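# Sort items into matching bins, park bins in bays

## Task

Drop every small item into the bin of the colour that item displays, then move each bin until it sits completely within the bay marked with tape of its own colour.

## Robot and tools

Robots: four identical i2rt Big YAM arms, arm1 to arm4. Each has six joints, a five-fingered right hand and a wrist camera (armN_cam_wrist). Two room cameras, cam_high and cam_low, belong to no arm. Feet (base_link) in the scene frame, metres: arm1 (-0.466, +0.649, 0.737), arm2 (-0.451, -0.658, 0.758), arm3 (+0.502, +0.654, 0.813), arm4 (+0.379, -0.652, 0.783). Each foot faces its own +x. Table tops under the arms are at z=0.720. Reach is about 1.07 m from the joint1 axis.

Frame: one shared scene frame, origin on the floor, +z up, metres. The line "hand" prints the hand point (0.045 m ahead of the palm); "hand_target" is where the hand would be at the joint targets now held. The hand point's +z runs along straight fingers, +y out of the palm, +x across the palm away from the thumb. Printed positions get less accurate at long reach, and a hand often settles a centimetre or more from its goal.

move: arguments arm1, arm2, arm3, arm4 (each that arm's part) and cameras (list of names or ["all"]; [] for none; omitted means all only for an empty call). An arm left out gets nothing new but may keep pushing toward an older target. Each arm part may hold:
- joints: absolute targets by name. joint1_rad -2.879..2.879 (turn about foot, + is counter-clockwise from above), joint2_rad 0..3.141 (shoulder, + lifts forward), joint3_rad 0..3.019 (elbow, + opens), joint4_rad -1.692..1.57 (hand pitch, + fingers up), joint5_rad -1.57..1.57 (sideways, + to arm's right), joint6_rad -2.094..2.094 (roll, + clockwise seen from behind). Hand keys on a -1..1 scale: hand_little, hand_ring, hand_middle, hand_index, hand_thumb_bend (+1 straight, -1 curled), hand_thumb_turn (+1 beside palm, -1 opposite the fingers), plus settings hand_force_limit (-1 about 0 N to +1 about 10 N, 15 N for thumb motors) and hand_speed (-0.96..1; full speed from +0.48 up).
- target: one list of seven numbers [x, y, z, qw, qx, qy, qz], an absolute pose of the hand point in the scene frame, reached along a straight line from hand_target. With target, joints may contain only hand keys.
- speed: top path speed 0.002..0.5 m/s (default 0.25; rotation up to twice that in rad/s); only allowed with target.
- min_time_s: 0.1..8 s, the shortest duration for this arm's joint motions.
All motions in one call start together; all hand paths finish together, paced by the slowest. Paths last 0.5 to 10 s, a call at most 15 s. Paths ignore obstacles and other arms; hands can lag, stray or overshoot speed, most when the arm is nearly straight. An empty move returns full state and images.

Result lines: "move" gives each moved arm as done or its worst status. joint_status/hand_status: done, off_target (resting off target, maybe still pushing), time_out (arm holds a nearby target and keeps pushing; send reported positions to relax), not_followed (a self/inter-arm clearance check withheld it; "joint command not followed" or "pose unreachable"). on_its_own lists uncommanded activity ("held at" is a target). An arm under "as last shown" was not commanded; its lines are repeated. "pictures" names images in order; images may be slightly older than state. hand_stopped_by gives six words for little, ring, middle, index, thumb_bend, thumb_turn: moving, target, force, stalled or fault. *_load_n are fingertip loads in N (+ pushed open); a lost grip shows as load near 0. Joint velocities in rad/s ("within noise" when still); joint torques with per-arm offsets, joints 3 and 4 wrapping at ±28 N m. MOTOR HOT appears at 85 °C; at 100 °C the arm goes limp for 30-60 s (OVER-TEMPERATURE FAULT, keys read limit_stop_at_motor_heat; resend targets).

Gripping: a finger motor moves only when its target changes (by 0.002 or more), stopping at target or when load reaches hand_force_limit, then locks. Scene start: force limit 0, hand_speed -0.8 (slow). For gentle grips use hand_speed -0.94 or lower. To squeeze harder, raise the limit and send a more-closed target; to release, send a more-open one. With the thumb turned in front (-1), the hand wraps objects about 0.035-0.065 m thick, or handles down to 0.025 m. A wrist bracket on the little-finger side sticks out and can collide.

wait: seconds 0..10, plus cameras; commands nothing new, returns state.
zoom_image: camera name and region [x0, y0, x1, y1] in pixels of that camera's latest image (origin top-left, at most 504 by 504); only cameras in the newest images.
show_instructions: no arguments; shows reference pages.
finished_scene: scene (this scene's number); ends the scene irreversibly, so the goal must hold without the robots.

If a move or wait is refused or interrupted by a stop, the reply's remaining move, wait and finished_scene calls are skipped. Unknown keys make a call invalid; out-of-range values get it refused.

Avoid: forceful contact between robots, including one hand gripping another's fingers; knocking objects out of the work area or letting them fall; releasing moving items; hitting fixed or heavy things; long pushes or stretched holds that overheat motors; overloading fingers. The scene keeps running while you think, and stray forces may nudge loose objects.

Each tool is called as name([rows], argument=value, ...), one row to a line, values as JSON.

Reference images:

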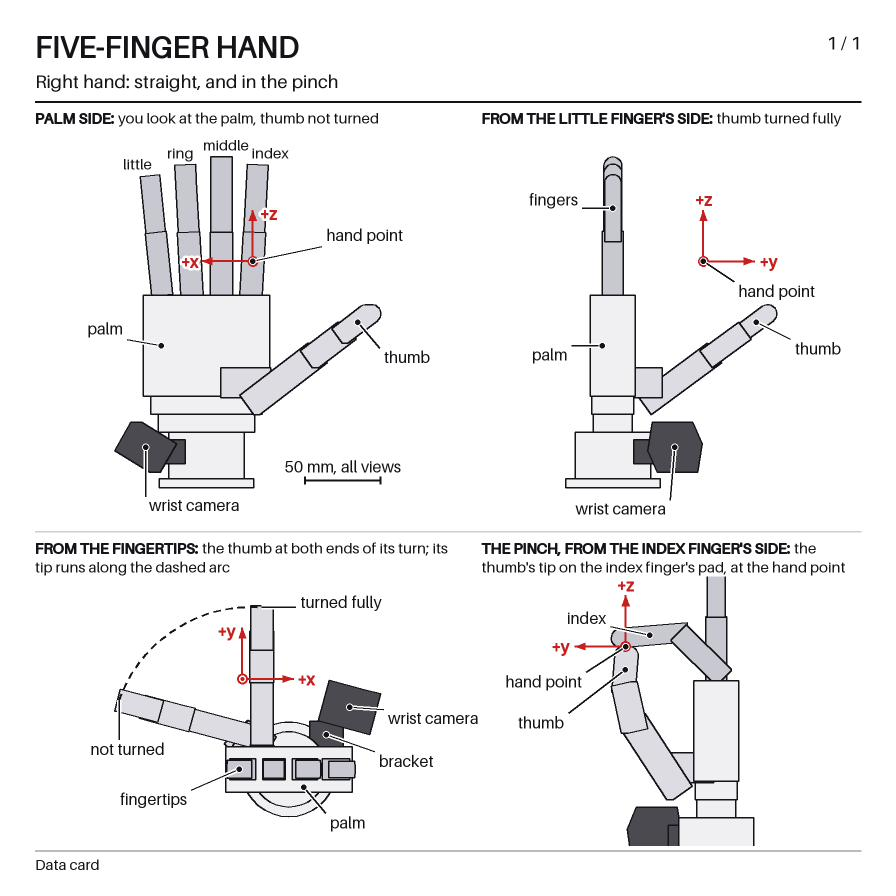

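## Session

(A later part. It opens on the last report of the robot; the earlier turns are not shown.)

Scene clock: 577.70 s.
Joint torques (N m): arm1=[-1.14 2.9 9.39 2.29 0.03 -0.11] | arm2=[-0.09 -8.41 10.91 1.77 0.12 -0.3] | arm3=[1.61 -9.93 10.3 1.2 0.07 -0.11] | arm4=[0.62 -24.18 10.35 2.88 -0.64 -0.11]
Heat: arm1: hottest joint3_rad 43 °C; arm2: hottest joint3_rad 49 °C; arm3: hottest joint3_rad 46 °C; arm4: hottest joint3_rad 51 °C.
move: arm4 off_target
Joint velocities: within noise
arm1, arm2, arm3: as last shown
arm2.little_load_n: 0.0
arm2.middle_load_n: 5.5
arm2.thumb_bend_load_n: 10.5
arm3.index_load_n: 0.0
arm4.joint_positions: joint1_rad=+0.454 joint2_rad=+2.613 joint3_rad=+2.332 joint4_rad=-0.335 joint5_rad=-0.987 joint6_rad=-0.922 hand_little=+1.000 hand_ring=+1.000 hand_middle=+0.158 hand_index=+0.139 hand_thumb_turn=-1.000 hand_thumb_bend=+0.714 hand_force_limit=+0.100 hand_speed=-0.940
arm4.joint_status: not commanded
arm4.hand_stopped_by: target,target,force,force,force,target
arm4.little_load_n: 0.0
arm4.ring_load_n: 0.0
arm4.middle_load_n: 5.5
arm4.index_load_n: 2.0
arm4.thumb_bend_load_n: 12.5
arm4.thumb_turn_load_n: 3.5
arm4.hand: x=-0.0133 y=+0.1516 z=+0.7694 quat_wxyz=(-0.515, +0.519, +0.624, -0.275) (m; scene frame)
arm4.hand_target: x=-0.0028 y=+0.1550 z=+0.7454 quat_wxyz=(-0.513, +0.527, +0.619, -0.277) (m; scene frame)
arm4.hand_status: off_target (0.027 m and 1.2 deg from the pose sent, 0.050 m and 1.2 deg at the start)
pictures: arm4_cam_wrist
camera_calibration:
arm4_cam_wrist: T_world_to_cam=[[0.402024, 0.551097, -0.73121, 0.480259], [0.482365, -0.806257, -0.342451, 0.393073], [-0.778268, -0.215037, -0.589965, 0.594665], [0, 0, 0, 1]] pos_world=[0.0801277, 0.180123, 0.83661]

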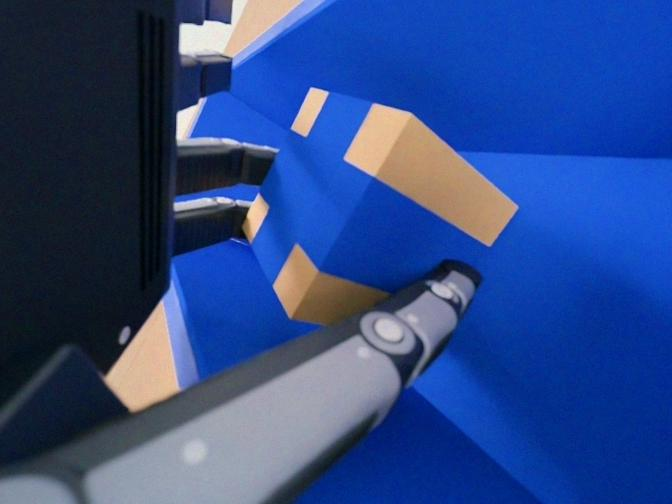

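move(arm4={"target": [-0.003, 0.155, 0.732, 0.5126, -0.5275, -0.6184, 0.2767], "speed": 0.06})

move(arm4={"joints": {"hand_index": 0.4, "hand_middle": 0.4, "hand_thumb_bend": 0.8, "hand_speed": -0.75}}, cameras=["arm4_cam_wrist"])

Scene clock: 581.07 s.
Joint torques (N m): arm1=[-1.2 3.02 9.46 2.43 0.09 -0.06] | arm2=[0.21 -8.94 10.93 1.78 0.12 -0.28] | arm3=[1.61 -9.93 10.3 1.18 0.07 -0.11] | arm4=[0.73 -24.06 9.47 2.82 -0.62 -0.08]
Heat: arm1: hottest joint3_rad 43 °C; arm2: hottest joint3_rad 49 °C; arm3: hottest joint3_rad 46 °C; arm4: hottest joint3_rad 51 °C.
move: arm4 off_target
Joint velocities: within noise
arm1, arm2, arm3: as last shown
arm2.middle_load_n: 5.0
arm4.joint_positions: joint1_rad=+0.454 joint2_rad=+2.621 joint3_rad=+2.329 joint4_rad=-0.311 joint5_rad=-0.987 joint6_rad=-0.922 hand_little=+1.000 hand_ring=+1.000 hand_middle=+0.158 hand_index=+0.139 hand_thumb_turn=-1.000 hand_thumb_bend=+0.714 hand_force_limit=+0.100 hand_speed=-0.940
arm4.joint_status: not commanded
arm4.hand_stopped_by: target,target,force,force,force,target
arm4.little_load_n: 0.0
arm4.ring_load_n: 0.0
arm4.middle_load_n: 6.0
arm4.index_load_n: 2.0
arm4.thumb_bend_load_n: 12.5
arm4.thumb_turn_load_n: 3.5
arm4.hand: x=-0.0138 y=+0.1534 z=+0.7642 quat_wxyz=(-0.519, +0.516, +0.625, -0.272) (m; scene frame)
arm4.hand_target: x=-0.0028 y=+0.1536 z=+0.7326 quat_wxyz=(-0.512, +0.528, +0.619, -0.277) (m; scene frame)
arm4.hand_status: off_target (0.034 m and 1.8 deg from the pose sent, 0.039 m and 1.2 deg at the start)
pictures: none

Scene clock: 581.93 s.
Joint torques (N m): arm1=[-1.73 3.31 9.28 2.33 0.11 -0.03] | arm2=[-0.09 -9.05 10.95 1.73 0.13 -0.3] | arm3=[1.55 -9.93 10.32 1.18 0.07 -0.11] | arm4=[0.44 -23.71 9.7 2.8 -0.58 -0.07]
Heat: arm1: hottest joint3_rad 43 °C; arm2: hottest joint3_rad 49 °C; arm3: hottest joint3_rad 46 °C; arm4: hottest joint3_rad 51 °C.
move: arm4 done
Joint velocities: within noise
arm1, arm2, arm3: as last shown
arm2.middle_load_n: 5.5
arm2.index_load_n: 1.0
arm2.thumb_bend_load_n: 10.0
arm3.thumb_bend_load_n: -0.5
arm4.joint_positions: joint1_rad=+0.454 joint2_rad=+2.621 joint3_rad=+2.329 joint4_rad=-0.311 joint5_rad=-0.988 joint6_rad=-0.922 hand_little=+1.000 hand_ring=+1.000 hand_middle=+0.400 hand_index=+0.400 hand_thumb_turn=-1.000 hand_thumb_bend=+0.800 hand_force_limit=+0.100 hand_speed=-0.750
arm4.joint_status: all done
arm4.hand_stopped_by: target,target,target,target,target,target
arm4.little_load_n: 0.0
arm4.ring_load_n: 0.0
arm4.middle_load_n: 0.0
arm4.index_load_n: 0.0
arm4.thumb_bend_load_n: 0.0
arm4.thumb_turn_load_n: 0.0
arm4.hand: x=-0.0136 y=+0.1534 z=+0.7643 quat_wxyz=(-0.519, +0.516, +0.625, -0.272) (m; scene frame)
arm4.hand_target: x=-0.0028 y=+0.1536 z=+0.7326 quat_wxyz=(-0.512, +0.527, +0.619, -0.277) (m; scene frame)
arm4.hand_status: not commanded
pictures: arm4_cam_wrist
camera_calibration:
arm4_cam_wrist: T_world_to_cam=[[0.399093, 0.55959, -0.726349, 0.470599], [0.481115, -0.802161, -0.353648, 0.400813], [-0.780547, -0.208319, -0.589364, 0.590199], [0, 0, 0, 1]] pos_world=[0.0800277, 0.181123, 0.831408]

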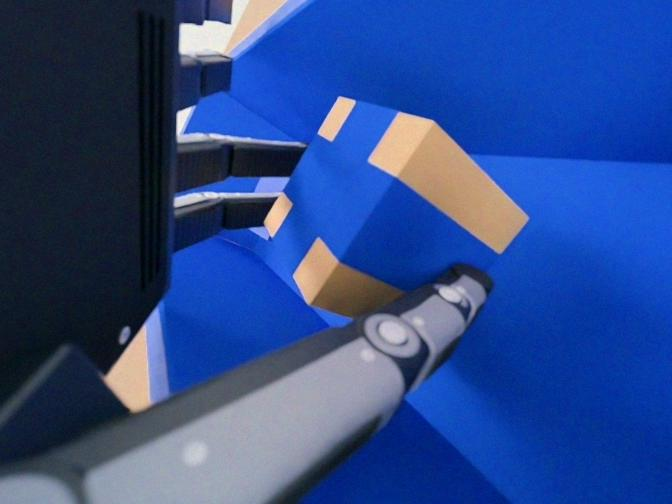

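move(arm4={"target": [-0.003, 0.155, 0.90, 0.5126, -0.5275, -0.6184, 0.2767], "speed": 0.12}, arm2={"target": [-0.20, -0.33, 0.96, 0.4959, -0.7993, 0.1476, -0.3055], "speed": 0.2}, cameras=["arm4_cam_wrist", "cam_high", "cam_low"])

zoom_image(camera="cam_high", region=[260, 180, 420, 380])

zoom_image(camera="cam_low", region=[220, 180, 440, 260])

Scene clock: 593.97 s.
Joint torques (N m): arm1=[-1.67 3.08 9.44 2.11 0.06 -0.05] | arm2=[-0.32 -3.6 8.91 2.03 -0.04 -0.34] | arm3=[1.61 -9.93 10.3 1.18 0.07 -0.11] | arm4=[0.79 -25.41 14.46 1.21 -0.6 -0.03]
Heat: arm1: hottest joint3_rad 43 °C; arm2: hottest joint3_rad 49 °C; arm3: hottest joint3_rad 46 °C; arm4: hottest joint3_rad 51 °C.
move: arm2 done; arm4 off_target
Joint velocities: within noise
arm1, arm3: as last shown
arm1.thumb_turn_load_n: -0.5
arm2.joint_positions: joint1_rad=-0.732 joint2_rad=+0.838 joint3_rad=+0.543 joint4_rad=-0.056 joint5_rad=+0.102 joint6_rad=-0.323 hand_little=+1.000 hand_ring=+1.000 hand_middle=+0.228 hand_index=+0.279 hand_thumb_turn=-1.000 hand_thumb_bend=+0.694 hand_force_limit=-0.100 hand_speed=-0.920
arm2.joint_status: not commanded
arm2.hand_stopped_by: target,target,force,force,force,target
arm2.little_load_n: 0.0
arm2.ring_load_n: 0.0
arm2.middle_load_n: 5.0
arm2.index_load_n: 0.5
arm2.thumb_bend_load_n: 10.5
arm2.thumb_turn_load_n: 1.5
arm2.hand: x=-0.2044 y=-0.3296 z=+0.9549 quat_wxyz=(-0.495, +0.801, -0.149, +0.300) (m; scene frame)
arm2.hand_target: x=-0.2000 y=-0.3300 z=+0.9600 quat_wxyz=(-0.496, +0.799, -0.148, +0.306) (m; scene frame)
arm2.hand_status: done (0.007 m and 0.7 deg from the pose sent, 0.369 m and 38.0 deg at the start)
arm3.index_load_n: -0.5
arm3.thumb_bend_load_n: 0.0
arm4.joint_positions: joint1_rad=+0.454 joint2_rad=+2.499 joint3_rad=+2.430 joint4_rad=-0.574 joint5_rad=-0.988 joint6_rad=-0.922 hand_little=+1.000 hand_ring=+1.000 hand_middle=+0.400 hand_index=+0.400 hand_thumb_turn=-1.000 hand_thumb_bend=+0.800 hand_force_limit=+0.100 hand_speed=-0.750
arm4.joint_status: not commanded
arm4.hand_stopped_by: target,target,target,target,target,target
arm4.little_load_n: 0.0
arm4.ring_load_n: 0.0
arm4.middle_load_n: 0.0
arm4.index_load_n: 0.0
arm4.thumb_bend_load_n: 0.0
arm4.thumb_turn_load_n: 0.5
arm4.hand: x=-0.0107 y=+0.1442 z=+0.8853 quat_wxyz=(-0.505, +0.527, +0.623, -0.282) (m; scene frame)
arm4.hand_target: x=-0.0028 y=+0.1542 z=+0.8999 quat_wxyz=(-0.513, +0.527, +0.618, -0.276) (m; scene frame)
arm4.hand_status: off_target (0.020 m and 1.1 deg from the pose sent, 0.136 m and 1.8 deg at the start)
pictures: arm4_cam_wrist, cam_high, cam_low
camera_calibration:
arm4_cam_wrist: T_world_to_cam=[[0.407605, 0.53115, -0.74279, 0.581323], [0.485072, -0.815117, -0.316686, 0.403955], [-0.773669, -0.231224, -0.589892, 0.665692], [0, 0, 0, 1]] pos_world=[0.0821276, 0.174424, 0.952414]

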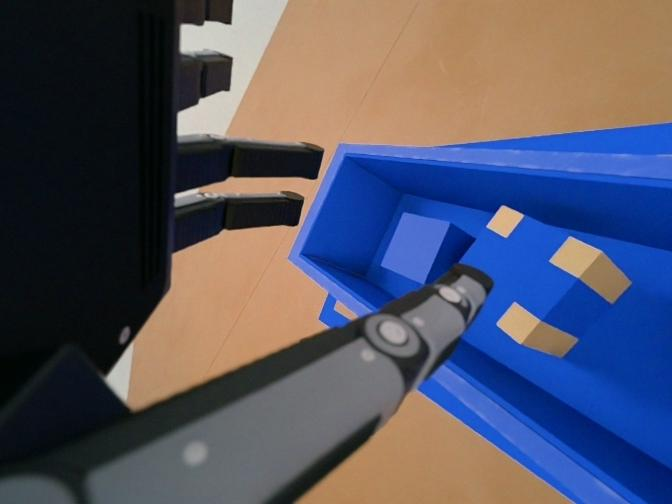

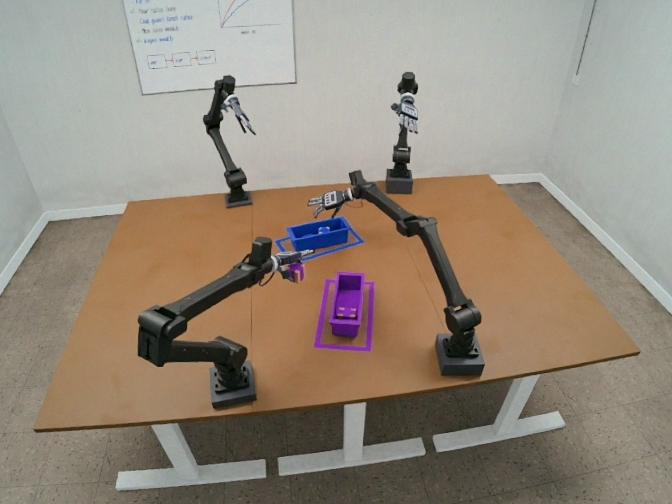

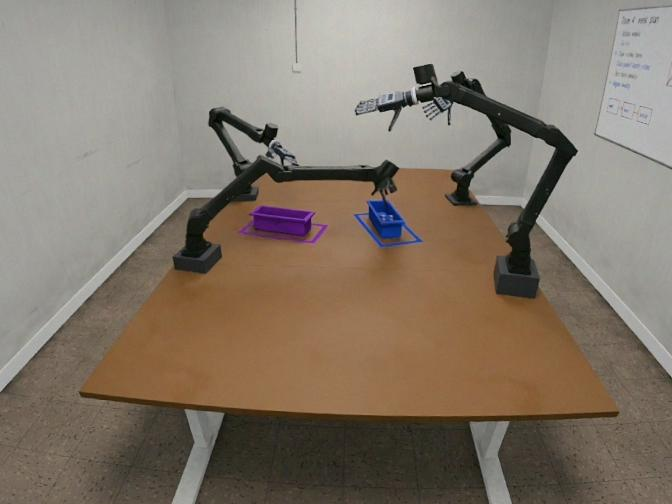

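Scaled by 2.520.

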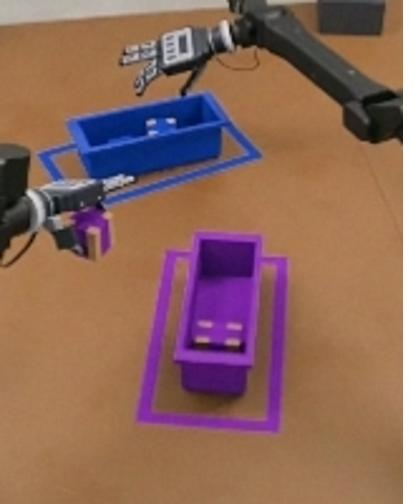

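Scaled by 2.291.

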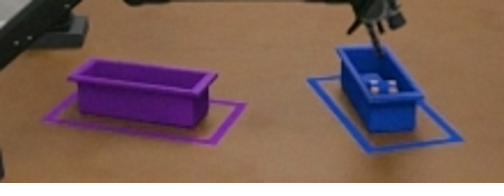

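move(arm4={"target": [0.075, -0.01, 0.92, 0.4926, -0.8531, -0.1489, 0.0860], "speed": 0.22, "joints": {"hand_index": 1.0, "hand_middle": 1.0, "hand_thumb_bend": 1.0, "hand_speed": 0.3}}, arm2={"target": [-0.07, -0.36, 0.95, 0.4959, -0.7993, 0.1476, -0.3055], "speed": 0.15}, cameras=["arm4_cam_wrist", "arm2_cam_wrist"])

Scene clock: 655.37 s.
Joint torques (N m): arm1=[-1.38 3.78 9.2 2.22 0.19 -0.07] | arm2=[-0.15 -5.19 11.38 2.67 -0.17 -0.32] | arm3=[1.55 -9.93 10.28 1.18 0.07 -0.11] | arm4=[2.37 -16.56 9.1 1.66 0.11 0.03]
Heat: arm1: hottest joint3_rad 43 °C; arm2: hottest joint3_rad 49 °C; arm3: hottest joint3_rad 46 °C; arm4: hottest joint3_rad 56 °C.
move: arm2 off_target; arm4 off_target
Joint velocities: within noise
arm1.joint_positions: joint1_rad=+0.280 joint2_rad=+0.625 joint3_rad=+1.382 joint4_rad=-1.266 joint5_rad=-0.070 joint6_rad=-0.983 hand_little=+1.000 hand_ring=+1.000 hand_middle=+1.000 hand_index=+1.000 hand_thumb_turn=+1.000 hand_thumb_bend=+1.000 hand_force_limit=+0.000 hand_speed=-0.800
arm1.joint_status: not commanded
arm1.hand_stopped_by: target,target,target,target,target,target
arm1.little_load_n: 0.0
arm1.ring_load_n: 0.0
arm1.middle_load_n: 0.0
arm1.index_load_n: 0.0
arm1.thumb_bend_load_n: 0.0
arm1.thumb_turn_load_n: 0.0
arm1.hand: x=-0.3882 y=+0.4251 z=+1.2249 quat_wxyz=(+0.111, +0.569, -0.645, +0.498) (m; scene frame)
arm1.hand_target: x=-0.3889 y=+0.4265 z=+1.2343 quat_wxyz=(+0.113, +0.566, -0.640, +0.507) (m; scene frame)
arm1.hand_status: not commanded
arm2.joint_positions: joint1_rad=-1.112 joint2_rad=+1.091 joint3_rad=+0.626 joint4_rad=+0.059 joint5_rad=-0.255 joint6_rad=-0.453 hand_little=+1.000 hand_ring=+1.000 hand_middle=+0.228 hand_index=+0.279 hand_thumb_turn=-1.000 hand_thumb_bend=+0.694 hand_force_limit=-0.100 hand_speed=-0.920
arm2.joint_status: not commanded
arm2.hand_stopped_by: target,target,force,force,force,target
arm2.little_load_n: 0.0
arm2.ring_load_n: 0.0
arm2.middle_load_n: 5.5
arm2.index_load_n: 0.5
arm2.thumb_bend_load_n: 10.5
arm2.thumb_turn_load_n: 1.5
arm2.hand: x=-0.0905 y=-0.3682 z=+0.9256 quat_wxyz=(-0.483, +0.812, -0.156, +0.286) (m; scene frame)
arm2.hand_target: x=-0.0716 y=-0.3613 z=+0.9502 quat_wxyz=(-0.496, +0.799, -0.148, +0.306) (m; scene frame)
arm2.hand_status: off_target (0.033 m and 3.2 deg from the pose sent, 0.138 m and 0.7 deg at the start)
arm3.joint_positions: joint1_rad=-0.115 joint2_rad=+1.287 joint3_rad=+1.603 joint4_rad=-0.586 joint5_rad=-0.061 joint6_rad=-0.445 hand_little=+1.000 hand_ring=+1.000 hand_middle=+1.000 hand_index=+1.000 hand_thumb_turn=-1.000 hand_thumb_bend=+1.000 hand_force_limit=+0.000 hand_speed=+0.300
arm3.joint_status: not commanded
arm3.hand_stopped_by: target,target,target,target,target,target
arm3.little_load_n: 0.0
arm3.ring_load_n: 0.0
arm3.middle_load_n: 0.0
arm3.index_load_n: 0.0
arm3.thumb_bend_load_n: 0.0
arm3.thumb_turn_load_n: 0.0
arm3.hand: x=+0.3338 y=+0.0903 z=+1.3024 quat_wxyz=(+0.207, +0.071, -0.795, +0.565) (m; scene frame)
arm3.hand_target: x=+0.3401 y=+0.0857 z=+1.2899 quat_wxyz=(+0.201, +0.079, -0.804, +0.554) (m; scene frame)
arm3.hand_status: not commanded
arm4.joint_positions: joint1_rad=+0.565 joint2_rad=+1.767 joint3_rad=+1.326 joint4_rad=-0.061 joint5_rad=+0.056 joint6_rad=+0.016 hand_little=+1.000 hand_ring=+1.000 hand_middle=+1.000 hand_index=+1.000 hand_thumb_turn=-1.000 hand_thumb_bend=+1.000 hand_force_limit=+0.100 hand_speed=+0.300
arm4.joint_status: all done
arm4.hand_stopped_by: target,target,target,target,target,target
arm4.little_load_n: 0.0
arm4.ring_load_n: 0.0
arm4.middle_load_n: 0.0
arm4.index_load_n: 0.0
arm4.thumb_bend_load_n: 0.0
arm4.thumb_turn_load_n: 0.0
arm4.hand: x=+0.0812 y=-0.0012 z=+0.9247 quat_wxyz=(-0.502, +0.848, +0.151, -0.082) (m; scene frame)
arm4.hand_target: x=+0.0751 y=-0.0099 z=+0.9200 quat_wxyz=(-0.493, +0.853, +0.149, -0.086) (m; scene frame)
arm4.hand_status: off_target (0.012 m and 1.4 deg from the pose sent, 0.180 m and 70.7 deg at the start)
pictures: arm2_cam_wrist, arm4_cam_wrist
camera_calibration:
arm2_cam_wrist: T_world_to_cam=[[0.215915, -0.574501, -0.789512, 0.542015], [-0.9684, -0.0226262, -0.248373, 0.135792], [0.124827, 0.818191, -0.561232, 0.945765], [0, 0, 0, 1]] pos_world=[-0.103586, -0.459356, 0.992448]
arm4_cam_wrist: T_world_to_cam=[[0.439667, -0.366633, -0.819923, 0.717938], [-0.608674, -0.79292, 0.028169, 0.0232975], [-0.660461, 0.486681, -0.571781, 0.701326], [0, 0, 0, 1]] pos_world=[0.161726, -0.0596296, 0.989002]

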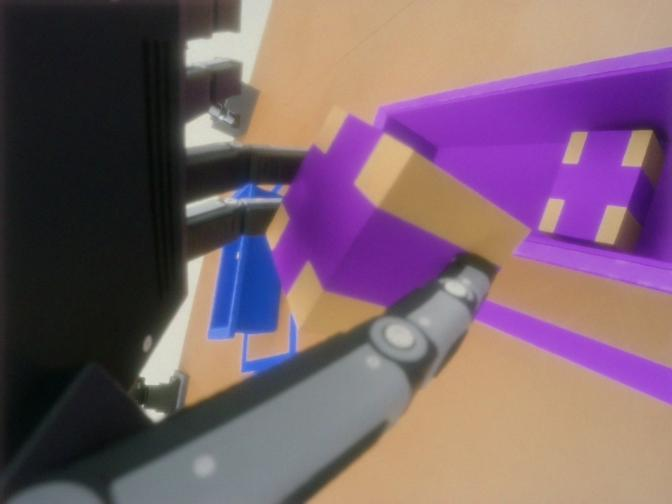

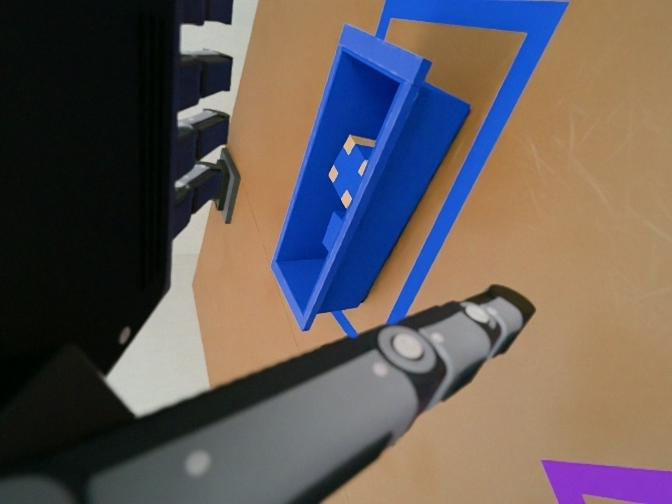

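move(arm4={"target": [0.064, -0.010, 0.755, 0.4926, -0.8531, -0.1489, 0.0860], "speed": 0.15}, arm2={"target": [0.018, -0.287, 0.91, 0.4959, -0.7993, 0.1476, -0.3055], "speed": 0.12}, cameras=["arm4_cam_wrist", "arm2_cam_wrist"])

zoom_image(camera="arm2_cam_wrist", region=[220, 40, 672, 440])

Scene clock: 682.40 s.
Joint torques (N m): arm1=[-1.85 3.02 9.37 2.35 0.07 -0.08] | arm2=[1.14 -9.76 10.37 2.86 0.12 -0.17] | arm3=[1.67 -9.99 10.3 1.2 0.07 -0.11] | arm4=[3.14 -15.56 8.27 3.26 0.08 0.03]
Heat: arm1: hottest joint3_rad 43 °C; arm2: hottest joint3_rad 52 °C; arm3: hottest joint3_rad 46 °C; arm4: hottest joint3_rad 53 °C.
move: arm2 off_target; arm4 off_target
Joint velocities: within noise
arm1, arm3: as last shown
arm2.joint_positions: joint1_rad=-1.097 joint2_rad=+1.468 joint3_rad=+0.842 joint4_rad=+0.230 joint5_rad=-0.231 joint6_rad=-0.453 hand_little=+1.000 hand_ring=+1.000 hand_middle=+0.228 hand_index=+0.279 hand_thumb_turn=-1.000 hand_thumb_bend=+0.694 hand_force_limit=-0.100 hand_speed=-0.920
arm2.joint_status: not commanded
arm2.hand_stopped_by: target,target,force,force,force,target
arm2.little_load_n: 0.0
arm2.ring_load_n: 0.0
arm2.middle_load_n: 5.0
arm2.index_load_n: 0.5
arm2.thumb_bend_load_n: 10.5
arm2.thumb_turn_load_n: 1.5
arm2.hand: x=+0.0033 y=-0.3034 z=+0.8933 quat_wxyz=(-0.482, +0.810, -0.155, +0.294) (m; scene frame)
arm2.hand_target: x=+0.0166 y=-0.2879 z=+0.9103 quat_wxyz=(-0.496, +0.799, -0.148, +0.305) (m; scene frame)
arm2.hand_status: off_target (0.028 m and 2.5 deg from the pose sent, 0.136 m and 3.1 deg at the start)
arm4.joint_positions: joint1_rad=+0.581 joint2_rad=+2.007 joint3_rad=+1.206 joint4_rad=+0.277 joint5_rad=+0.071 joint6_rad=+0.025 hand_little=+1.000 hand_ring=+1.000 hand_middle=+1.000 hand_index=+1.000 hand_thumb_turn=-1.000 hand_thumb_bend=+1.000 hand_force_limit=+0.100 hand_speed=+0.300
arm4.joint_status: not commanded
arm4.hand_stopped_by: target,target,target,target,target,target
arm4.little_load_n: 0.0
arm4.ring_load_n: 0.0
arm4.middle_load_n: 0.0
arm4.index_load_n: 0.0
arm4.thumb_bend_load_n: 0.0
arm4.thumb_turn_load_n: 0.0
arm4.hand: x=+0.0735 y=-0.0075 z=+0.7655 quat_wxyz=(-0.493, +0.853, +0.151, -0.080) (m; scene frame)
arm4.hand_target: x=+0.0641 y=-0.0104 z=+0.7553 quat_wxyz=(-0.492, +0.853, +0.149, -0.086) (m; scene frame)
arm4.hand_status: off_target (0.014 m and 0.8 deg from the pose sent, 0.171 m and 1.4 deg at the start)
pictures: arm2_cam_wrist, arm4_cam_wrist
camera_calibration:
arm2_cam_wrist: T_world_to_cam=[[0.222648, -0.577868, -0.785173, 0.528512], [-0.964856, -0.0153098, -0.262333, 0.234864], [0.139573, 0.815987, -0.560968, 0.861876], [0, 0, 0, 1]] pos_world=[-0.0113565, -0.394273, 0.96007]
arm4_cam_wrist: T_world_to_cam=[[0.445647, -0.382979, -0.809151, 0.579746], [-0.609419, -0.791881, 0.0391613, 0.00981527], [-0.655749, 0.47566, -0.586294, 0.618993], [0, 0, 0, 1]] pos_world=[0.153524, -0.0646277, 0.83163]

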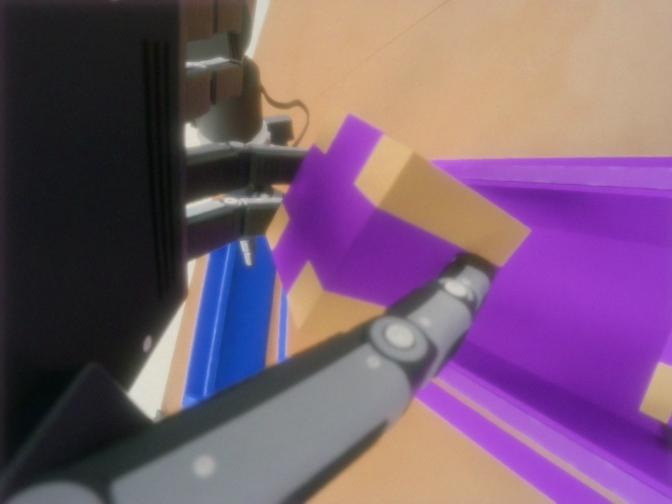

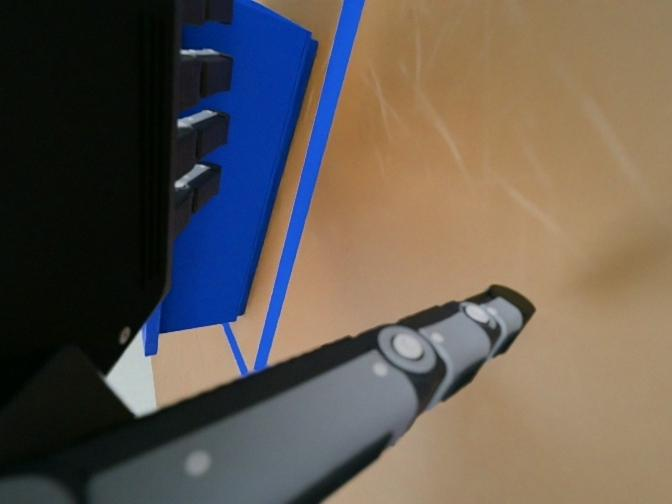

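Scaled by 1.115.

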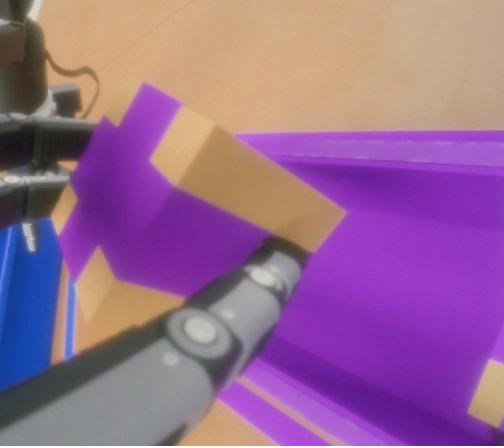

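move(arm4={"target": [0.050, 0.0385, 0.750, 0.4926, -0.8531, -0.1489, 0.0860], "speed": 0.08}, cameras=["arm4_cam_wrist", "arm2_cam_wrist"])

zoom_image(camera="arm2_cam_wrist", region=[420, 340, 672, 504])

zoom_image(camera="arm2_cam_wrist", region=[220, 100, 560, 350])

Scene clock: 692.07 s.
Joint torques (N m): arm1=[-1.32 3.43 9.44 2.29 0.11 -0.04] | arm2=[1.38 -9.82 10.52 2.82 0.11 -0.17] | arm3=[1.61 -9.88 10.3 1.2 0.07 -0.11] | arm4=[1.08 -16.5 11.82 1.58 -0.12 -0.03]
Heat: arm1: hottest joint3_rad 43 °C; arm2: hottest joint3_rad 50 °C; arm3: hottest joint3_rad 46 °C; arm4: hottest joint3_rad 52 °C.
move: arm4 off_target
Joint velocities: within noise
arm1, arm2, arm3: as last shown
arm2.little_load_n: 0.5
arm2.middle_load_n: 5.5
arm2.thumb_bend_load_n: 10.0
arm4.joint_positions: joint1_rad=+0.581 joint2_rad=+2.099 joint3_rad=+1.340 joint4_rad=+0.245 joint5_rad=+0.066 joint6_rad=+0.025 hand_little=+1.000 hand_ring=+1.000 hand_middle=+1.000 hand_index=+1.000 hand_thumb_turn=-1.000 hand_thumb_bend=+1.000 hand_force_limit=+0.100 hand_speed=+0.300
arm4.joint_status: not commanded
arm4.hand_stopped_by: target,target,target,target,target,target
arm4.little_load_n: 0.0
arm4.ring_load_n: 0.0
arm4.middle_load_n: 0.0
arm4.index_load_n: 0.0
arm4.thumb_bend_load_n: 0.0
arm4.thumb_turn_load_n: 0.0
arm4.hand: x=+0.0560 y=+0.0293 z=+0.7570 quat_wxyz=(-0.497, +0.850, +0.152, -0.083) (m; scene frame)
arm4.hand_target: x=+0.0502 y=+0.0378 z=+0.7500 quat_wxyz=(-0.493, +0.853, +0.149, -0.086) (m; scene frame)
arm4.hand_status: off_target (0.013 m and 0.8 deg from the pose sent, 0.054 m and 0.8 deg at the start)
pictures: arm2_cam_wrist, arm4_cam_wrist
camera_calibration:
arm2_cam_wrist: T_world_to_cam=[[0.222648, -0.577868, -0.785173, 0.528512], [-0.964856, -0.0153098, -0.262333, 0.234864], [0.139573, 0.815987, -0.560968, 0.861876], [0, 0, 0, 1]] pos_world=[-0.0113565, -0.394273, 0.96007]
arm4_cam_wrist: T_world_to_cam=[[0.44238, -0.375012, -0.814657, 0.598784], [-0.605545, -0.794945, 0.0371117, 0.0300869], [-0.661525, 0.476894, -0.578755, 0.579572], [0, 0, 0, 1]] pos_world=[0.13673, -0.0279253, 0.822117]

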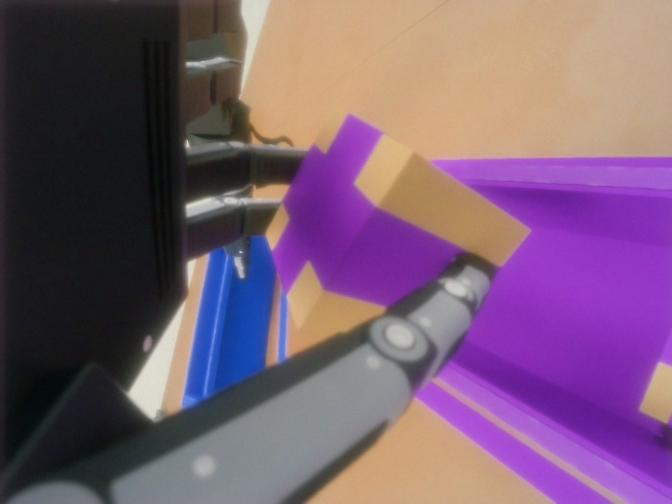

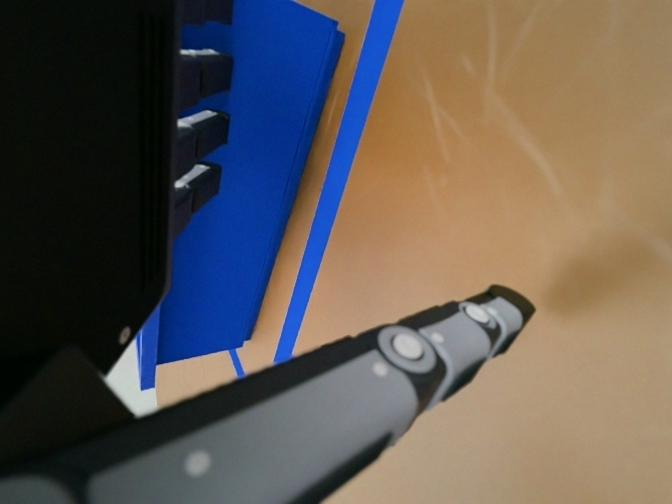

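Scaled by 2.000.

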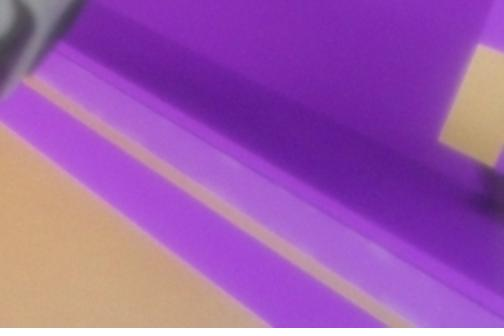

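Scaled by 1.482.

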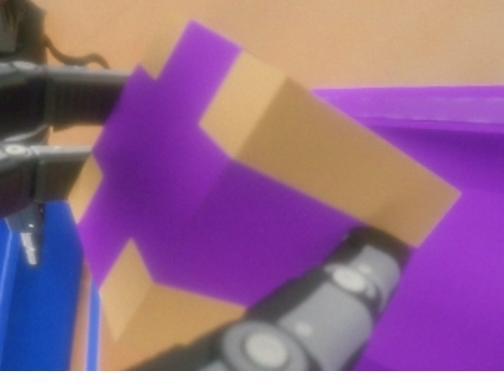

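move(arm4={"target": [0.0450, 0.0530, 0.750, 0.4926, -0.8531, -0.1489, 0.0860], "speed": 0.06}, cameras=["arm4_cam_wrist"])

Scene clock: 701.47 s.
Joint torques (N m): arm1=[-1.55 3.6 9.29 2.51 0.11 0] | arm2=[1.38 -10.23 10.41 2.73 0.09 -0.18] | arm3=[1.61 -9.99 10.29 1.18 0.07 -0.11] | arm4=[1.67 -17.44 12.12 1.57 -0.16 -0.04]
Heat: arm1: hottest joint3_rad 43 °C; arm2: hottest joint3_rad 49 °C; arm3: hottest joint3_rad 46 °C; arm4: hottest joint3_rad 51 °C.
move: arm4 off_target
Joint velocities: within noise
arm1, arm2, arm3: as last shown
arm2.little_load_n: 0.0
arm2.middle_load_n: 5.0
arm4.joint_positions: joint1_rad=+0.581 joint2_rad=+2.126 joint3_rad=+1.394 joint4_rad=+0.217 joint5_rad=+0.064 joint6_rad=+0.025 hand_little=+1.000 hand_ring=+1.000 hand_middle=+1.000 hand_index=+1.000 hand_thumb_turn=-1.000 hand_thumb_bend=+1.000 hand_force_limit=+0.100 hand_speed=+0.300
arm4.joint_status: not commanded
arm4.hand_stopped_by: target,target,target,target,target,target
arm4.little_load_n: 0.0
arm4.ring_load_n: 0.0
arm4.middle_load_n: 0.0
arm4.index_load_n: 0.0
arm4.thumb_bend_load_n: 0.0
arm4.thumb_turn_load_n: 0.0
arm4.hand: x=+0.0498 y=+0.0427 z=+0.7578 quat_wxyz=(-0.496, +0.851, +0.152, -0.083) (m; scene frame)
arm4.hand_target: x=+0.0453 y=+0.0522 z=+0.7501 quat_wxyz=(-0.493, +0.853, +0.149, -0.086) (m; scene frame)
arm4.hand_status: off_target (0.014 m and 0.7 deg from the pose sent, 0.027 m and 0.8 deg at the start)
pictures: arm4_cam_wrist
camera_calibration:
arm4_cam_wrist: T_world_to_cam=[[0.442482, -0.375077, -0.814572, 0.607195], [-0.604737, -0.795527, 0.0378093, 0.0364047], [-0.662195, 0.475872, -0.578829, 0.569754], [0, 0, 0, 1]] pos_world=[0.130631, -0.0144245, 0.823018]

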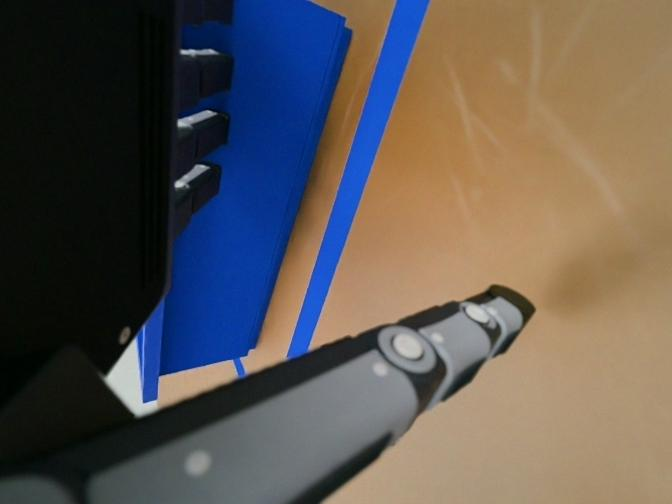

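move(arm4={"target": [0.075, -0.03, 0.90, 0.4926, -0.8531, -0.1489, 0.0860], "speed": 0.2})

move(arm4={"joints": {"joint1_rad": -0.3}, "min_time_s": 3}, arm2={"target": [0.020, -0.271, 0.865, 0.4959, -0.7993, 0.1476, -0.3055], "speed": 0.1}, cameras=["arm2_cam_wrist"])

Scene clock: 736.50 s.
Joint torques (N m): arm1=[-1.38 3.25 9.47 2.48 0.1 -0.04] | arm2=[1.32 -9.58 10.36 2.69 0.11 -0.16] | arm3=[1.61 -9.93 10.3 1.2 0.07 -0.11] | arm4=[2.32 -15.21 9.2 1.52 0.08 0.01]
Heat: arm1: hottest joint3_rad 43 °C; arm2: hottest joint3_rad 48 °C; arm3: hottest joint3_rad 46 °C; arm4: hottest joint3_rad 53 °C.
move: arm4 off_target
Joint velocities: within noise
arm1, arm2, arm3: as last shown
arm2.thumb_bend_load_n: 10.5
arm4.joint_positions: joint1_rad=+0.581 joint2_rad=+1.740 joint3_rad=+1.241 joint4_rad=+0.004 joint5_rad=+0.069 joint6_rad=+0.025 hand_little=+1.000 hand_ring=+1.000 hand_middle=+1.000 hand_index=+1.000 hand_thumb_turn=-1.000 hand_thumb_bend=+1.000 hand_force_limit=+0.100 hand_speed=+0.300
arm4.joint_status: not commanded
arm4.hand_stopped_by: target,target,target,target,target,target
arm4.little_load_n: 0.0
arm4.ring_load_n: 0.0
arm4.middle_load_n: 0.0
arm4.index_load_n: 0.0
arm4.thumb_bend_load_n: 0.5
arm4.thumb_turn_load_n: 0.0
arm4.hand: x=+0.0797 y=-0.0221 z=+0.9101 quat_wxyz=(-0.505, +0.846, +0.150, -0.083) (m; scene frame)
arm4.hand_target: x=+0.0750 y=-0.0300 z=+0.9003 quat_wxyz=(-0.493, +0.853, +0.149, -0.086) (m; scene frame)
arm4.hand_status: off_target (0.014 m and 1.7 deg from the pose sent, 0.162 m and 0.7 deg at the start)
pictures: none

Scene clock: 739.97 s.
Joint torques (N m): arm1=[-0.73 3.37 9.42 2.21 0.14 -0.06] | arm2=[1.55 -11.4 8.51 2.73 0.11 -0.11] | arm3=[1.61 -9.99 10.29 1.2 0.07 -0.11] | arm4=[1.49 -15.33 9.16 1.66 0.01 0.03]
Heat: arm1: hottest joint3_rad 43 °C; arm2: hottest joint3_rad 48 °C; arm3: hottest joint3_rad 46 °C; arm4: hottest joint3_rad 53 °C.
move: arm2 off_target; arm4 done
Joint velocities: within noise
arm1, arm3: as last shown
arm2.joint_positions: joint1_rad=-1.069 joint2_rad=+1.580 joint3_rad=+0.842 joint4_rad=+0.363 joint5_rad=-0.206 joint6_rad=-0.452 hand_little=+1.000 hand_ring=+1.000 hand_middle=+0.228 hand_index=+0.279 hand_thumb_turn=-1.000 hand_thumb_bend=+0.694 hand_force_limit=-0.100 hand_speed=-0.920
arm2.joint_status: not commanded
arm2.hand_stopped_by: target,target,force,force,force,target
arm2.little_load_n: 0.0
arm2.ring_load_n: 0.0
arm2.middle_load_n: 5.0
arm2.index_load_n: 1.0
arm2.thumb_bend_load_n: 10.0
arm2.thumb_turn_load_n: 1.5
arm2.hand: x=+0.0127 y=-0.2827 z=+0.8585 quat_wxyz=(-0.486, +0.806, -0.149, +0.302) (m; scene frame)
arm2.hand_target: x=+0.0194 y=-0.2713 z=+0.8652 quat_wxyz=(-0.496, +0.799, -0.148, +0.305) (m; scene frame)
arm2.hand_status: off_target (0.015 m and 1.5 deg from the pose sent, 0.046 m and 2.5 deg at the start)
arm4.joint_positions: joint1_rad=-0.298 joint2_rad=+1.740 joint3_rad=+1.241 joint4_rad=+0.004 joint5_rad=+0.071 joint6_rad=+0.025 hand_little=+1.000 hand_ring=+1.000 hand_middle=+1.000 hand_index=+1.000 hand_thumb_turn=-1.000 hand_thumb_bend=+1.000 hand_force_limit=+0.100 hand_speed=+0.300
arm4.joint_status: all done
arm4.hand_stopped_by: target,target,target,target,target,target
arm4.little_load_n: 0.0
arm4.ring_load_n: 0.0
arm4.middle_load_n: 0.0
arm4.index_load_n: 0.0
arm4.thumb_bend_load_n: 0.0
arm4.thumb_turn_load_n: 0.0
arm4.hand: x=+0.6738 y=-0.0199 z=+0.9101 quat_wxyz=(-0.492, +0.829, -0.224, +0.141) (m; scene frame)
arm4.hand_target: x=+0.6719 y=-0.0246 z=+0.9003 quat_wxyz=(-0.482, +0.834, -0.233, +0.136) (m; scene frame)
arm4.hand_status: not commanded
pictures: arm2_cam_wrist
camera_calibration:
arm2_cam_wrist: T_world_to_cam=[[0.241466, -0.573605, -0.782733, 0.509958], [-0.959096, -0.0182613, -0.28249, 0.251445], [0.147744, 0.818929, -0.554552, 0.819446], [0, 0, 0, 1]] pos_world=[-0.00304579, -0.373961, 0.924617]

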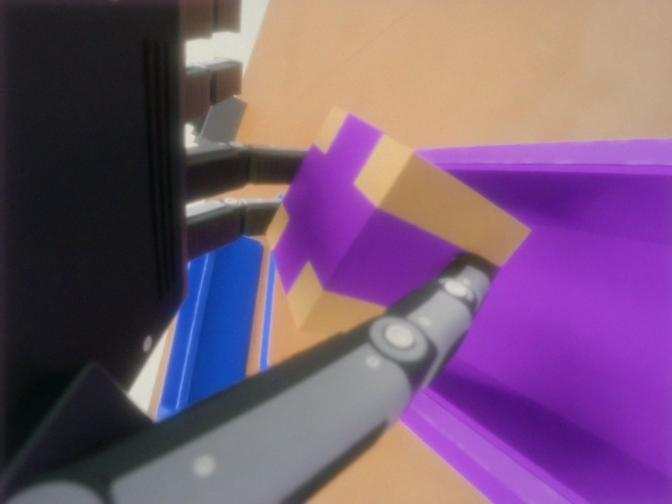

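zoom_image(camera="arm2_cam_wrist", region=[380, 130, 672, 504])

Scaled by 1.348.

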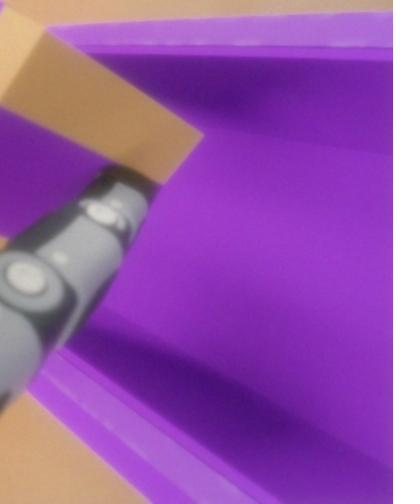

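move(arm2={"target": [0.013, -0.272, 0.81, 0.4959, -0.7993, 0.1476, -0.3055], "speed": 0.1}, cameras=["arm2_cam_wrist"])

Scene clock: 758.60 s.
Joint torques (N m): arm1=[-1.44 2.9 9.46 2.32 0.11 -0.02] | arm2=[1.85 -11.87 6.17 2.81 0.13 -0.11] | arm3=[1.61 -9.99 10.3 1.18 0.08 -0.11] | arm4=[1.49 -15.27 9.2 1.54 -0.01 -0.01]
Heat: arm1: hottest joint3_rad 43 °C; arm2: hottest joint3_rad 47 °C; arm3: hottest joint3_rad 46 °C; arm4: hottest joint3_rad 51 °C.
move: arm2 done
Joint velocities: within noise
arm1, arm3, arm4: as last shown
arm2.joint_positions: joint1_rad=-1.063 joint2_rad=+1.688 joint3_rad=+0.803 joint4_rad=+0.532 joint5_rad=-0.199 joint6_rad=-0.450 hand_little=+1.000 hand_ring=+1.000 hand_middle=+0.228 hand_index=+0.279 hand_thumb_turn=-1.000 hand_thumb_bend=+0.694 hand_force_limit=-0.100 hand_speed=-0.920
arm2.joint_status: not commanded
arm2.hand_stopped_by: target,target,force,force,force,target
arm2.little_load_n: 0.0
arm2.ring_load_n: 0.0
arm2.middle_load_n: 5.0
arm2.index_load_n: 1.0
arm2.thumb_bend_load_n: 10.0
arm2.thumb_turn_load_n: 1.5
arm2.hand: x=+0.0142 y=-0.2786 z=+0.8148 quat_wxyz=(-0.492, +0.801, -0.147, +0.308) (m; scene frame)
arm2.hand_target: x=+0.0128 y=-0.2720 z=+0.8102 quat_wxyz=(-0.496, +0.799, -0.148, +0.305) (m; scene frame)
arm2.hand_status: done (0.008 m and 0.5 deg from the pose sent, 0.050 m and 1.5 deg at the start)
arm4.ring_load_n: -0.5
pictures: arm2_cam_wrist
camera_calibration:
arm2_cam_wrist: T_world_to_cam=[[0.254779, -0.564208, -0.785339, 0.482334], [-0.953934, -0.0135955, -0.299707, 0.255972], [0.15842, 0.825521, -0.541681, 0.782863], [0, 0, 0, 1]] pos_world=[-0.00272841, -0.370653, 0.879574]

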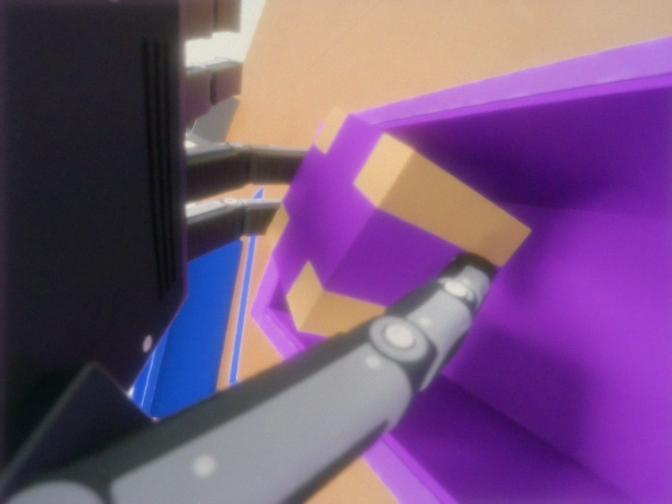

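move(arm2={"target": [0.003, -0.275, 0.785, 0.4959, -0.7993, 0.1476, -0.3055], "speed": 0.08})

move(arm2={"target": [0.002, -0.277, 0.76, 0.4959, -0.7993, 0.1476, -0.3055], "speed": 0.08}, cameras=["arm2_cam_wrist"])

Scene clock: 763.83 s.
Joint torques (N m): arm1=[-1.67 2.02 9.2 2.17 0.09 -0.08] | arm2=[1.2 -11.52 5.63 2.62 0.14 -0.07] | arm3=[1.61 -9.88 10.28 1.18 0.08 -0.11] | arm4=[1.44 -15.15 9.16 1.62 0.01 0.04]
Heat: arm1: hottest joint3_rad 43 °C; arm2: hottest joint3_rad 47 °C; arm3: hottest joint3_rad 46 °C; arm4: hottest joint3_rad 51 °C.
move: arm2 done
Joint velocities: within noise
arm1, arm3, arm4: as last shown
arm2.joint_positions: joint1_rad=-1.056 joint2_rad=+1.731 joint3_rad=+0.763 joint4_rad=+0.618 joint5_rad=-0.192 joint6_rad=-0.447 hand_little=+1.000 hand_ring=+1.000 hand_middle=+0.228 hand_index=+0.279 hand_thumb_turn=-1.000 hand_thumb_bend=+0.694 hand_force_limit=-0.100 hand_speed=-0.920
arm2.joint_status: not commanded
arm2.hand_stopped_by: target,target,force,force,force,target
arm2.little_load_n: 0.0
arm2.ring_load_n: 0.0
arm2.middle_load_n: 5.0
arm2.index_load_n: 0.5
arm2.thumb_bend_load_n: 10.5
arm2.thumb_turn_load_n: 1.5
arm2.hand: x=+0.0054 y=-0.2808 z=+0.7916 quat_wxyz=(-0.493, +0.800, -0.147, +0.309) (m; scene frame)
arm2.hand_target: x=+0.0029 y=-0.2753 z=+0.7850 quat_wxyz=(-0.496, +0.799, -0.148, +0.305) (m; scene frame)
arm2.hand_status: done (0.009 m and 0.5 deg from the pose sent, 0.032 m and 0.5 deg at the start)
arm4.ring_load_n: 0.0
pictures: none

Scene clock: 764.87 s.
Joint torques (N m): arm1=[-0.97 3.96 9.61 2.19 0.13 -0.07] | arm2=[1.08 -11.4 4.97 2.7 0.04 -0.12] | arm3=[1.61 -9.93 10.29 1.2 0.07 -0.11] | arm4=[1.44 -14.97 9.03 1.55 0.01 0.03]
Heat: arm1: hottest joint3_rad 43 °C; arm2: hottest joint3_rad 46 °C; arm3: hottest joint3_rad 46 °C; arm4: hottest joint3_rad 51 °C.
move: arm2 off_target
Joint velocities: within noise
arm1.joint_positions: joint1_rad=+0.280 joint2_rad=+0.625 joint3_rad=+1.382 joint4_rad=-1.266 joint5_rad=-0.070 joint6_rad=-0.983 hand_little=+1.000 hand_ring=+1.000 hand_middle=+1.000 hand_index=+1.000 hand_thumb_turn=+1.000 hand_thumb_bend=+1.000 hand_force_limit=+0.000 hand_speed=-0.800
arm1.joint_status: not commanded
arm1.hand_stopped_by: target,target,target,target,target,target
arm1.little_load_n: 0.0
arm1.ring_load_n: 0.0
arm1.middle_load_n: 0.0
arm1.index_load_n: 0.0
arm1.thumb_bend_load_n: 0.0
arm1.thumb_turn_load_n: 0.0
arm1.hand: x=-0.3882 y=+0.4251 z=+1.2249 quat_wxyz=(+0.111, +0.569, -0.645, +0.498) (m; scene frame)
arm1.hand_target: x=-0.3889 y=+0.4265 z=+1.2343 quat_wxyz=(+0.113, +0.566, -0.640, +0.507) (m; scene frame)
arm1.hand_status: not commanded
arm2.joint_positions: joint1_rad=-1.056 joint2_rad=+1.789 joint3_rad=+0.754 joint4_rad=+0.697 joint5_rad=-0.192 joint6_rad=-0.447 hand_little=+1.000 hand_ring=+1.000 hand_middle=+0.228 hand_index=+0.279 hand_thumb_turn=-1.000 hand_thumb_bend=+0.694 hand_force_limit=-0.100 hand_speed=-0.920
arm2.joint_status: not commanded
arm2.hand_stopped_by: target,target,force,force,force,target
arm2.little_load_n: 0.0
arm2.ring_load_n: 0.0
arm2.middle_load_n: 5.0
arm2.index_load_n: 0.5
arm2.thumb_bend_load_n: 10.5
arm2.thumb_turn_load_n: 1.5
arm2.hand: x=+0.0060 y=-0.2803 z=+0.7716 quat_wxyz=(-0.496, +0.797, -0.146, +0.312) (m; scene frame)
arm2.hand_target: x=+0.0018 y=-0.2774 z=+0.7601 quat_wxyz=(-0.496, +0.800, -0.148, +0.305) (m; scene frame)
arm2.hand_status: off_target (0.013 m and 0.8 deg from the pose sent, 0.032 m and 0.5 deg at the start)
arm3.joint_positions: joint1_rad=-0.115 joint2_rad=+1.287 joint3_rad=+1.603 joint4_rad=-0.586 joint5_rad=-0.061 joint6_rad=-0.445 hand_little=+1.000 hand_ring=+1.000 hand_middle=+1.000 hand_index=+1.000 hand_thumb_turn=-1.000 hand_thumb_bend=+1.000 hand_force_limit=+0.000 hand_speed=+0.300
arm3.joint_status: not commanded
arm3.hand_stopped_by: target,target,target,target,target,target
arm3.little_load_n: 0.0
arm3.ring_load_n: 0.0
arm3.middle_load_n: 0.0
arm3.index_load_n: 0.0
arm3.thumb_bend_load_n: 0.0
arm3.thumb_turn_load_n: 0.0
arm3.hand: x=+0.3338 y=+0.0903 z=+1.3024 quat_wxyz=(+0.207, +0.071, -0.795, +0.565) (m; scene frame)
arm3.hand_target: x=+0.3401 y=+0.0857 z=+1.2899 quat_wxyz=(+0.201, +0.079, -0.804, +0.554) (m; scene frame)
arm3.hand_status: not commanded
arm4: as last shown
pictures: arm2_cam_wrist
camera_calibration:
arm2_cam_wrist: T_world_to_cam=[[0.262999, -0.558414, -0.786769, 0.452153], [-0.950639, -0.0108011, -0.310111, 0.243902], [0.164672, 0.829492, -0.533691, 0.757054], [0, 0, 0, 1]] pos_world=[-0.0117186, -0.372848, 0.835409]

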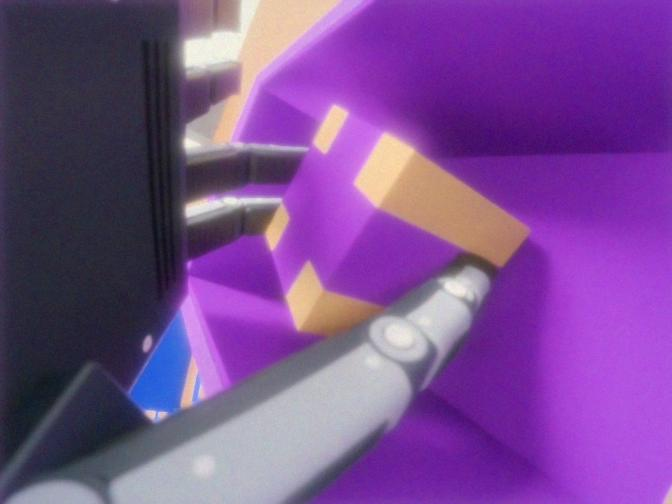

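move(arm2={"target": [0.002, -0.278, 0.745, 0.4959, -0.7993, 0.1476, -0.3055], "speed": 0.06}, cameras=["arm2_cam_wrist"])

Scene clock: 769.37 s.
Joint torques (N m): arm1=[-1.85 3.66 9.37 2.26 0.11 0.02] | arm2=[0.62 -11.05 4.53 2.61 -0.08 -0.11] | arm3=[1.55 -9.99 10.29 1.2 0.07 -0.11] | arm4=[1.79 -15.09 8.99 1.52 -0.01 0.03]
Heat: arm1: hottest joint3_rad 43 °C; arm2: hottest joint3_rad 46 °C; arm3: hottest joint3_rad 46 °C; arm4: hottest joint3_rad 51 °C.
move: arm2 off_target
Joint velocities: within noise
arm1, arm3, arm4: as last shown
arm2.joint_positions: joint1_rad=-1.056 joint2_rad=+1.825 joint3_rad=+0.754 joint4_rad=+0.746 joint5_rad=-0.192 joint6_rad=-0.447 hand_little=+1.000 hand_ring=+1.000 hand_middle=+0.228 hand_index=+0.279 hand_thumb_turn=-1.000 hand_thumb_bend=+0.694 hand_force_limit=-0.100 hand_speed=-0.920
arm2.joint_status: not commanded
arm2.hand_stopped_by: target,target,force,force,force,target
arm2.little_load_n: 0.0
arm2.ring_load_n: 0.0
arm2.middle_load_n: 5.5
arm2.index_load_n: 0.5
arm2.thumb_bend_load_n: 10.5
arm2.thumb_turn_load_n: 1.0
arm2.hand: x=+0.0083 y=-0.2786 z=+0.7625 quat_wxyz=(-0.500, +0.793, -0.144, +0.316) (m; scene frame)
arm2.hand_target: x=+0.0017 y=-0.2784 z=+0.7455 quat_wxyz=(-0.496, +0.799, -0.148, +0.306) (m; scene frame)
arm2.hand_status: off_target (0.019 m and 1.5 deg from the pose sent, 0.027 m and 0.8 deg at the start)
arm3.ring_load_n: -0.5
arm3.middle_load_n: -0.5
pictures: arm2_cam_wrist
camera_calibration:
arm2_cam_wrist: T_world_to_cam=[[0.271728, -0.552022, -0.788312, 0.448301], [-0.94713, -0.00817786, -0.320746, 0.252144], [0.170612, 0.833789, -0.525059, 0.745004], [0, 0, 0, 1]] pos_world=[-0.0101099, -0.371642, 0.825446]

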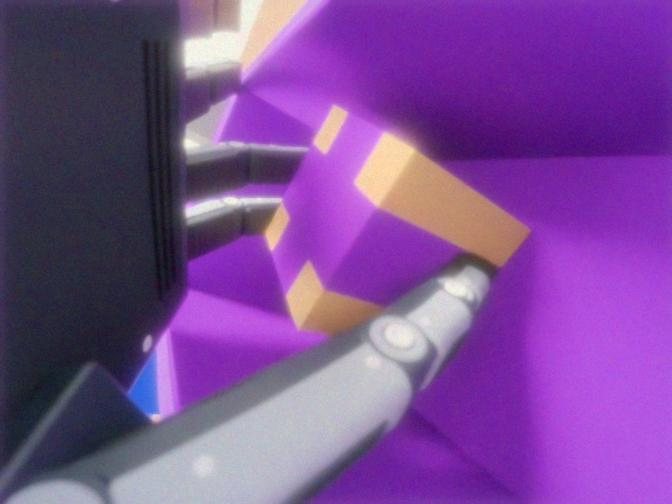

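move(arm2={"target": [-0.001, -0.279, 0.737, 0.4959, -0.7993, 0.1476, -0.3055], "speed": 0.06})

Scene clock: 775.00 s.
Joint torques (N m): arm1=[-0.44 3.49 9.57 2.55 0.01 -0.03] | arm2=[1.44 -10.81 4 2.21 0.04 -0.1] | arm3=[1.55 -9.88 10.32 1.2 0.07 -0.11] | arm4=[0.97 -14.97 9.14 1.59 0.03 0.04]
Heat: arm1: hottest joint3_rad 43 °C; arm2: hottest joint3_rad 46 °C; arm3: hottest joint3_rad 46 °C; arm4: hottest joint3_rad 50 °C.
move: arm2 off_target
Joint velocities: within noise
arm1, arm3, arm4: as last shown
arm2.joint_positions: joint1_rad=-1.056 joint2_rad=+1.835 joint3_rad=+0.749 joint4_rad=+0.779 joint5_rad=-0.192 joint6_rad=-0.447 hand_little=+1.000 hand_ring=+1.000 hand_middle=+0.228 hand_index=+0.279 hand_thumb_turn=-1.000 hand_thumb_bend=+0.694 hand_force_limit=-0.100 hand_speed=-0.920
arm2.joint_status: not commanded
arm2.hand_stopped_by: target,target,force,force,force,target
arm2.little_load_n: -0.5
arm2.ring_load_n: 0.0
arm2.middle_load_n: 5.0
arm2.index_load_n: 0.0
arm2.thumb_bend_load_n: 8.0
arm2.thumb_turn_load_n: 0.5
arm2.hand: x=+0.0092 y=-0.2780 z=+0.7622 quat_wxyz=(-0.505, +0.788, -0.142, +0.321) (m; scene frame)
arm2.hand_target: x=-0.0015 y=-0.2797 z=+0.7379 quat_wxyz=(-0.496, +0.799, -0.148, +0.306) (m; scene frame)
arm2.hand_status: off_target (0.027 m and 2.5 deg from the pose sent, 0.027 m and 1.5 deg at the start)
arm3.ring_load_n: 0.0
arm3.middle_load_n: 0.0
pictures: none


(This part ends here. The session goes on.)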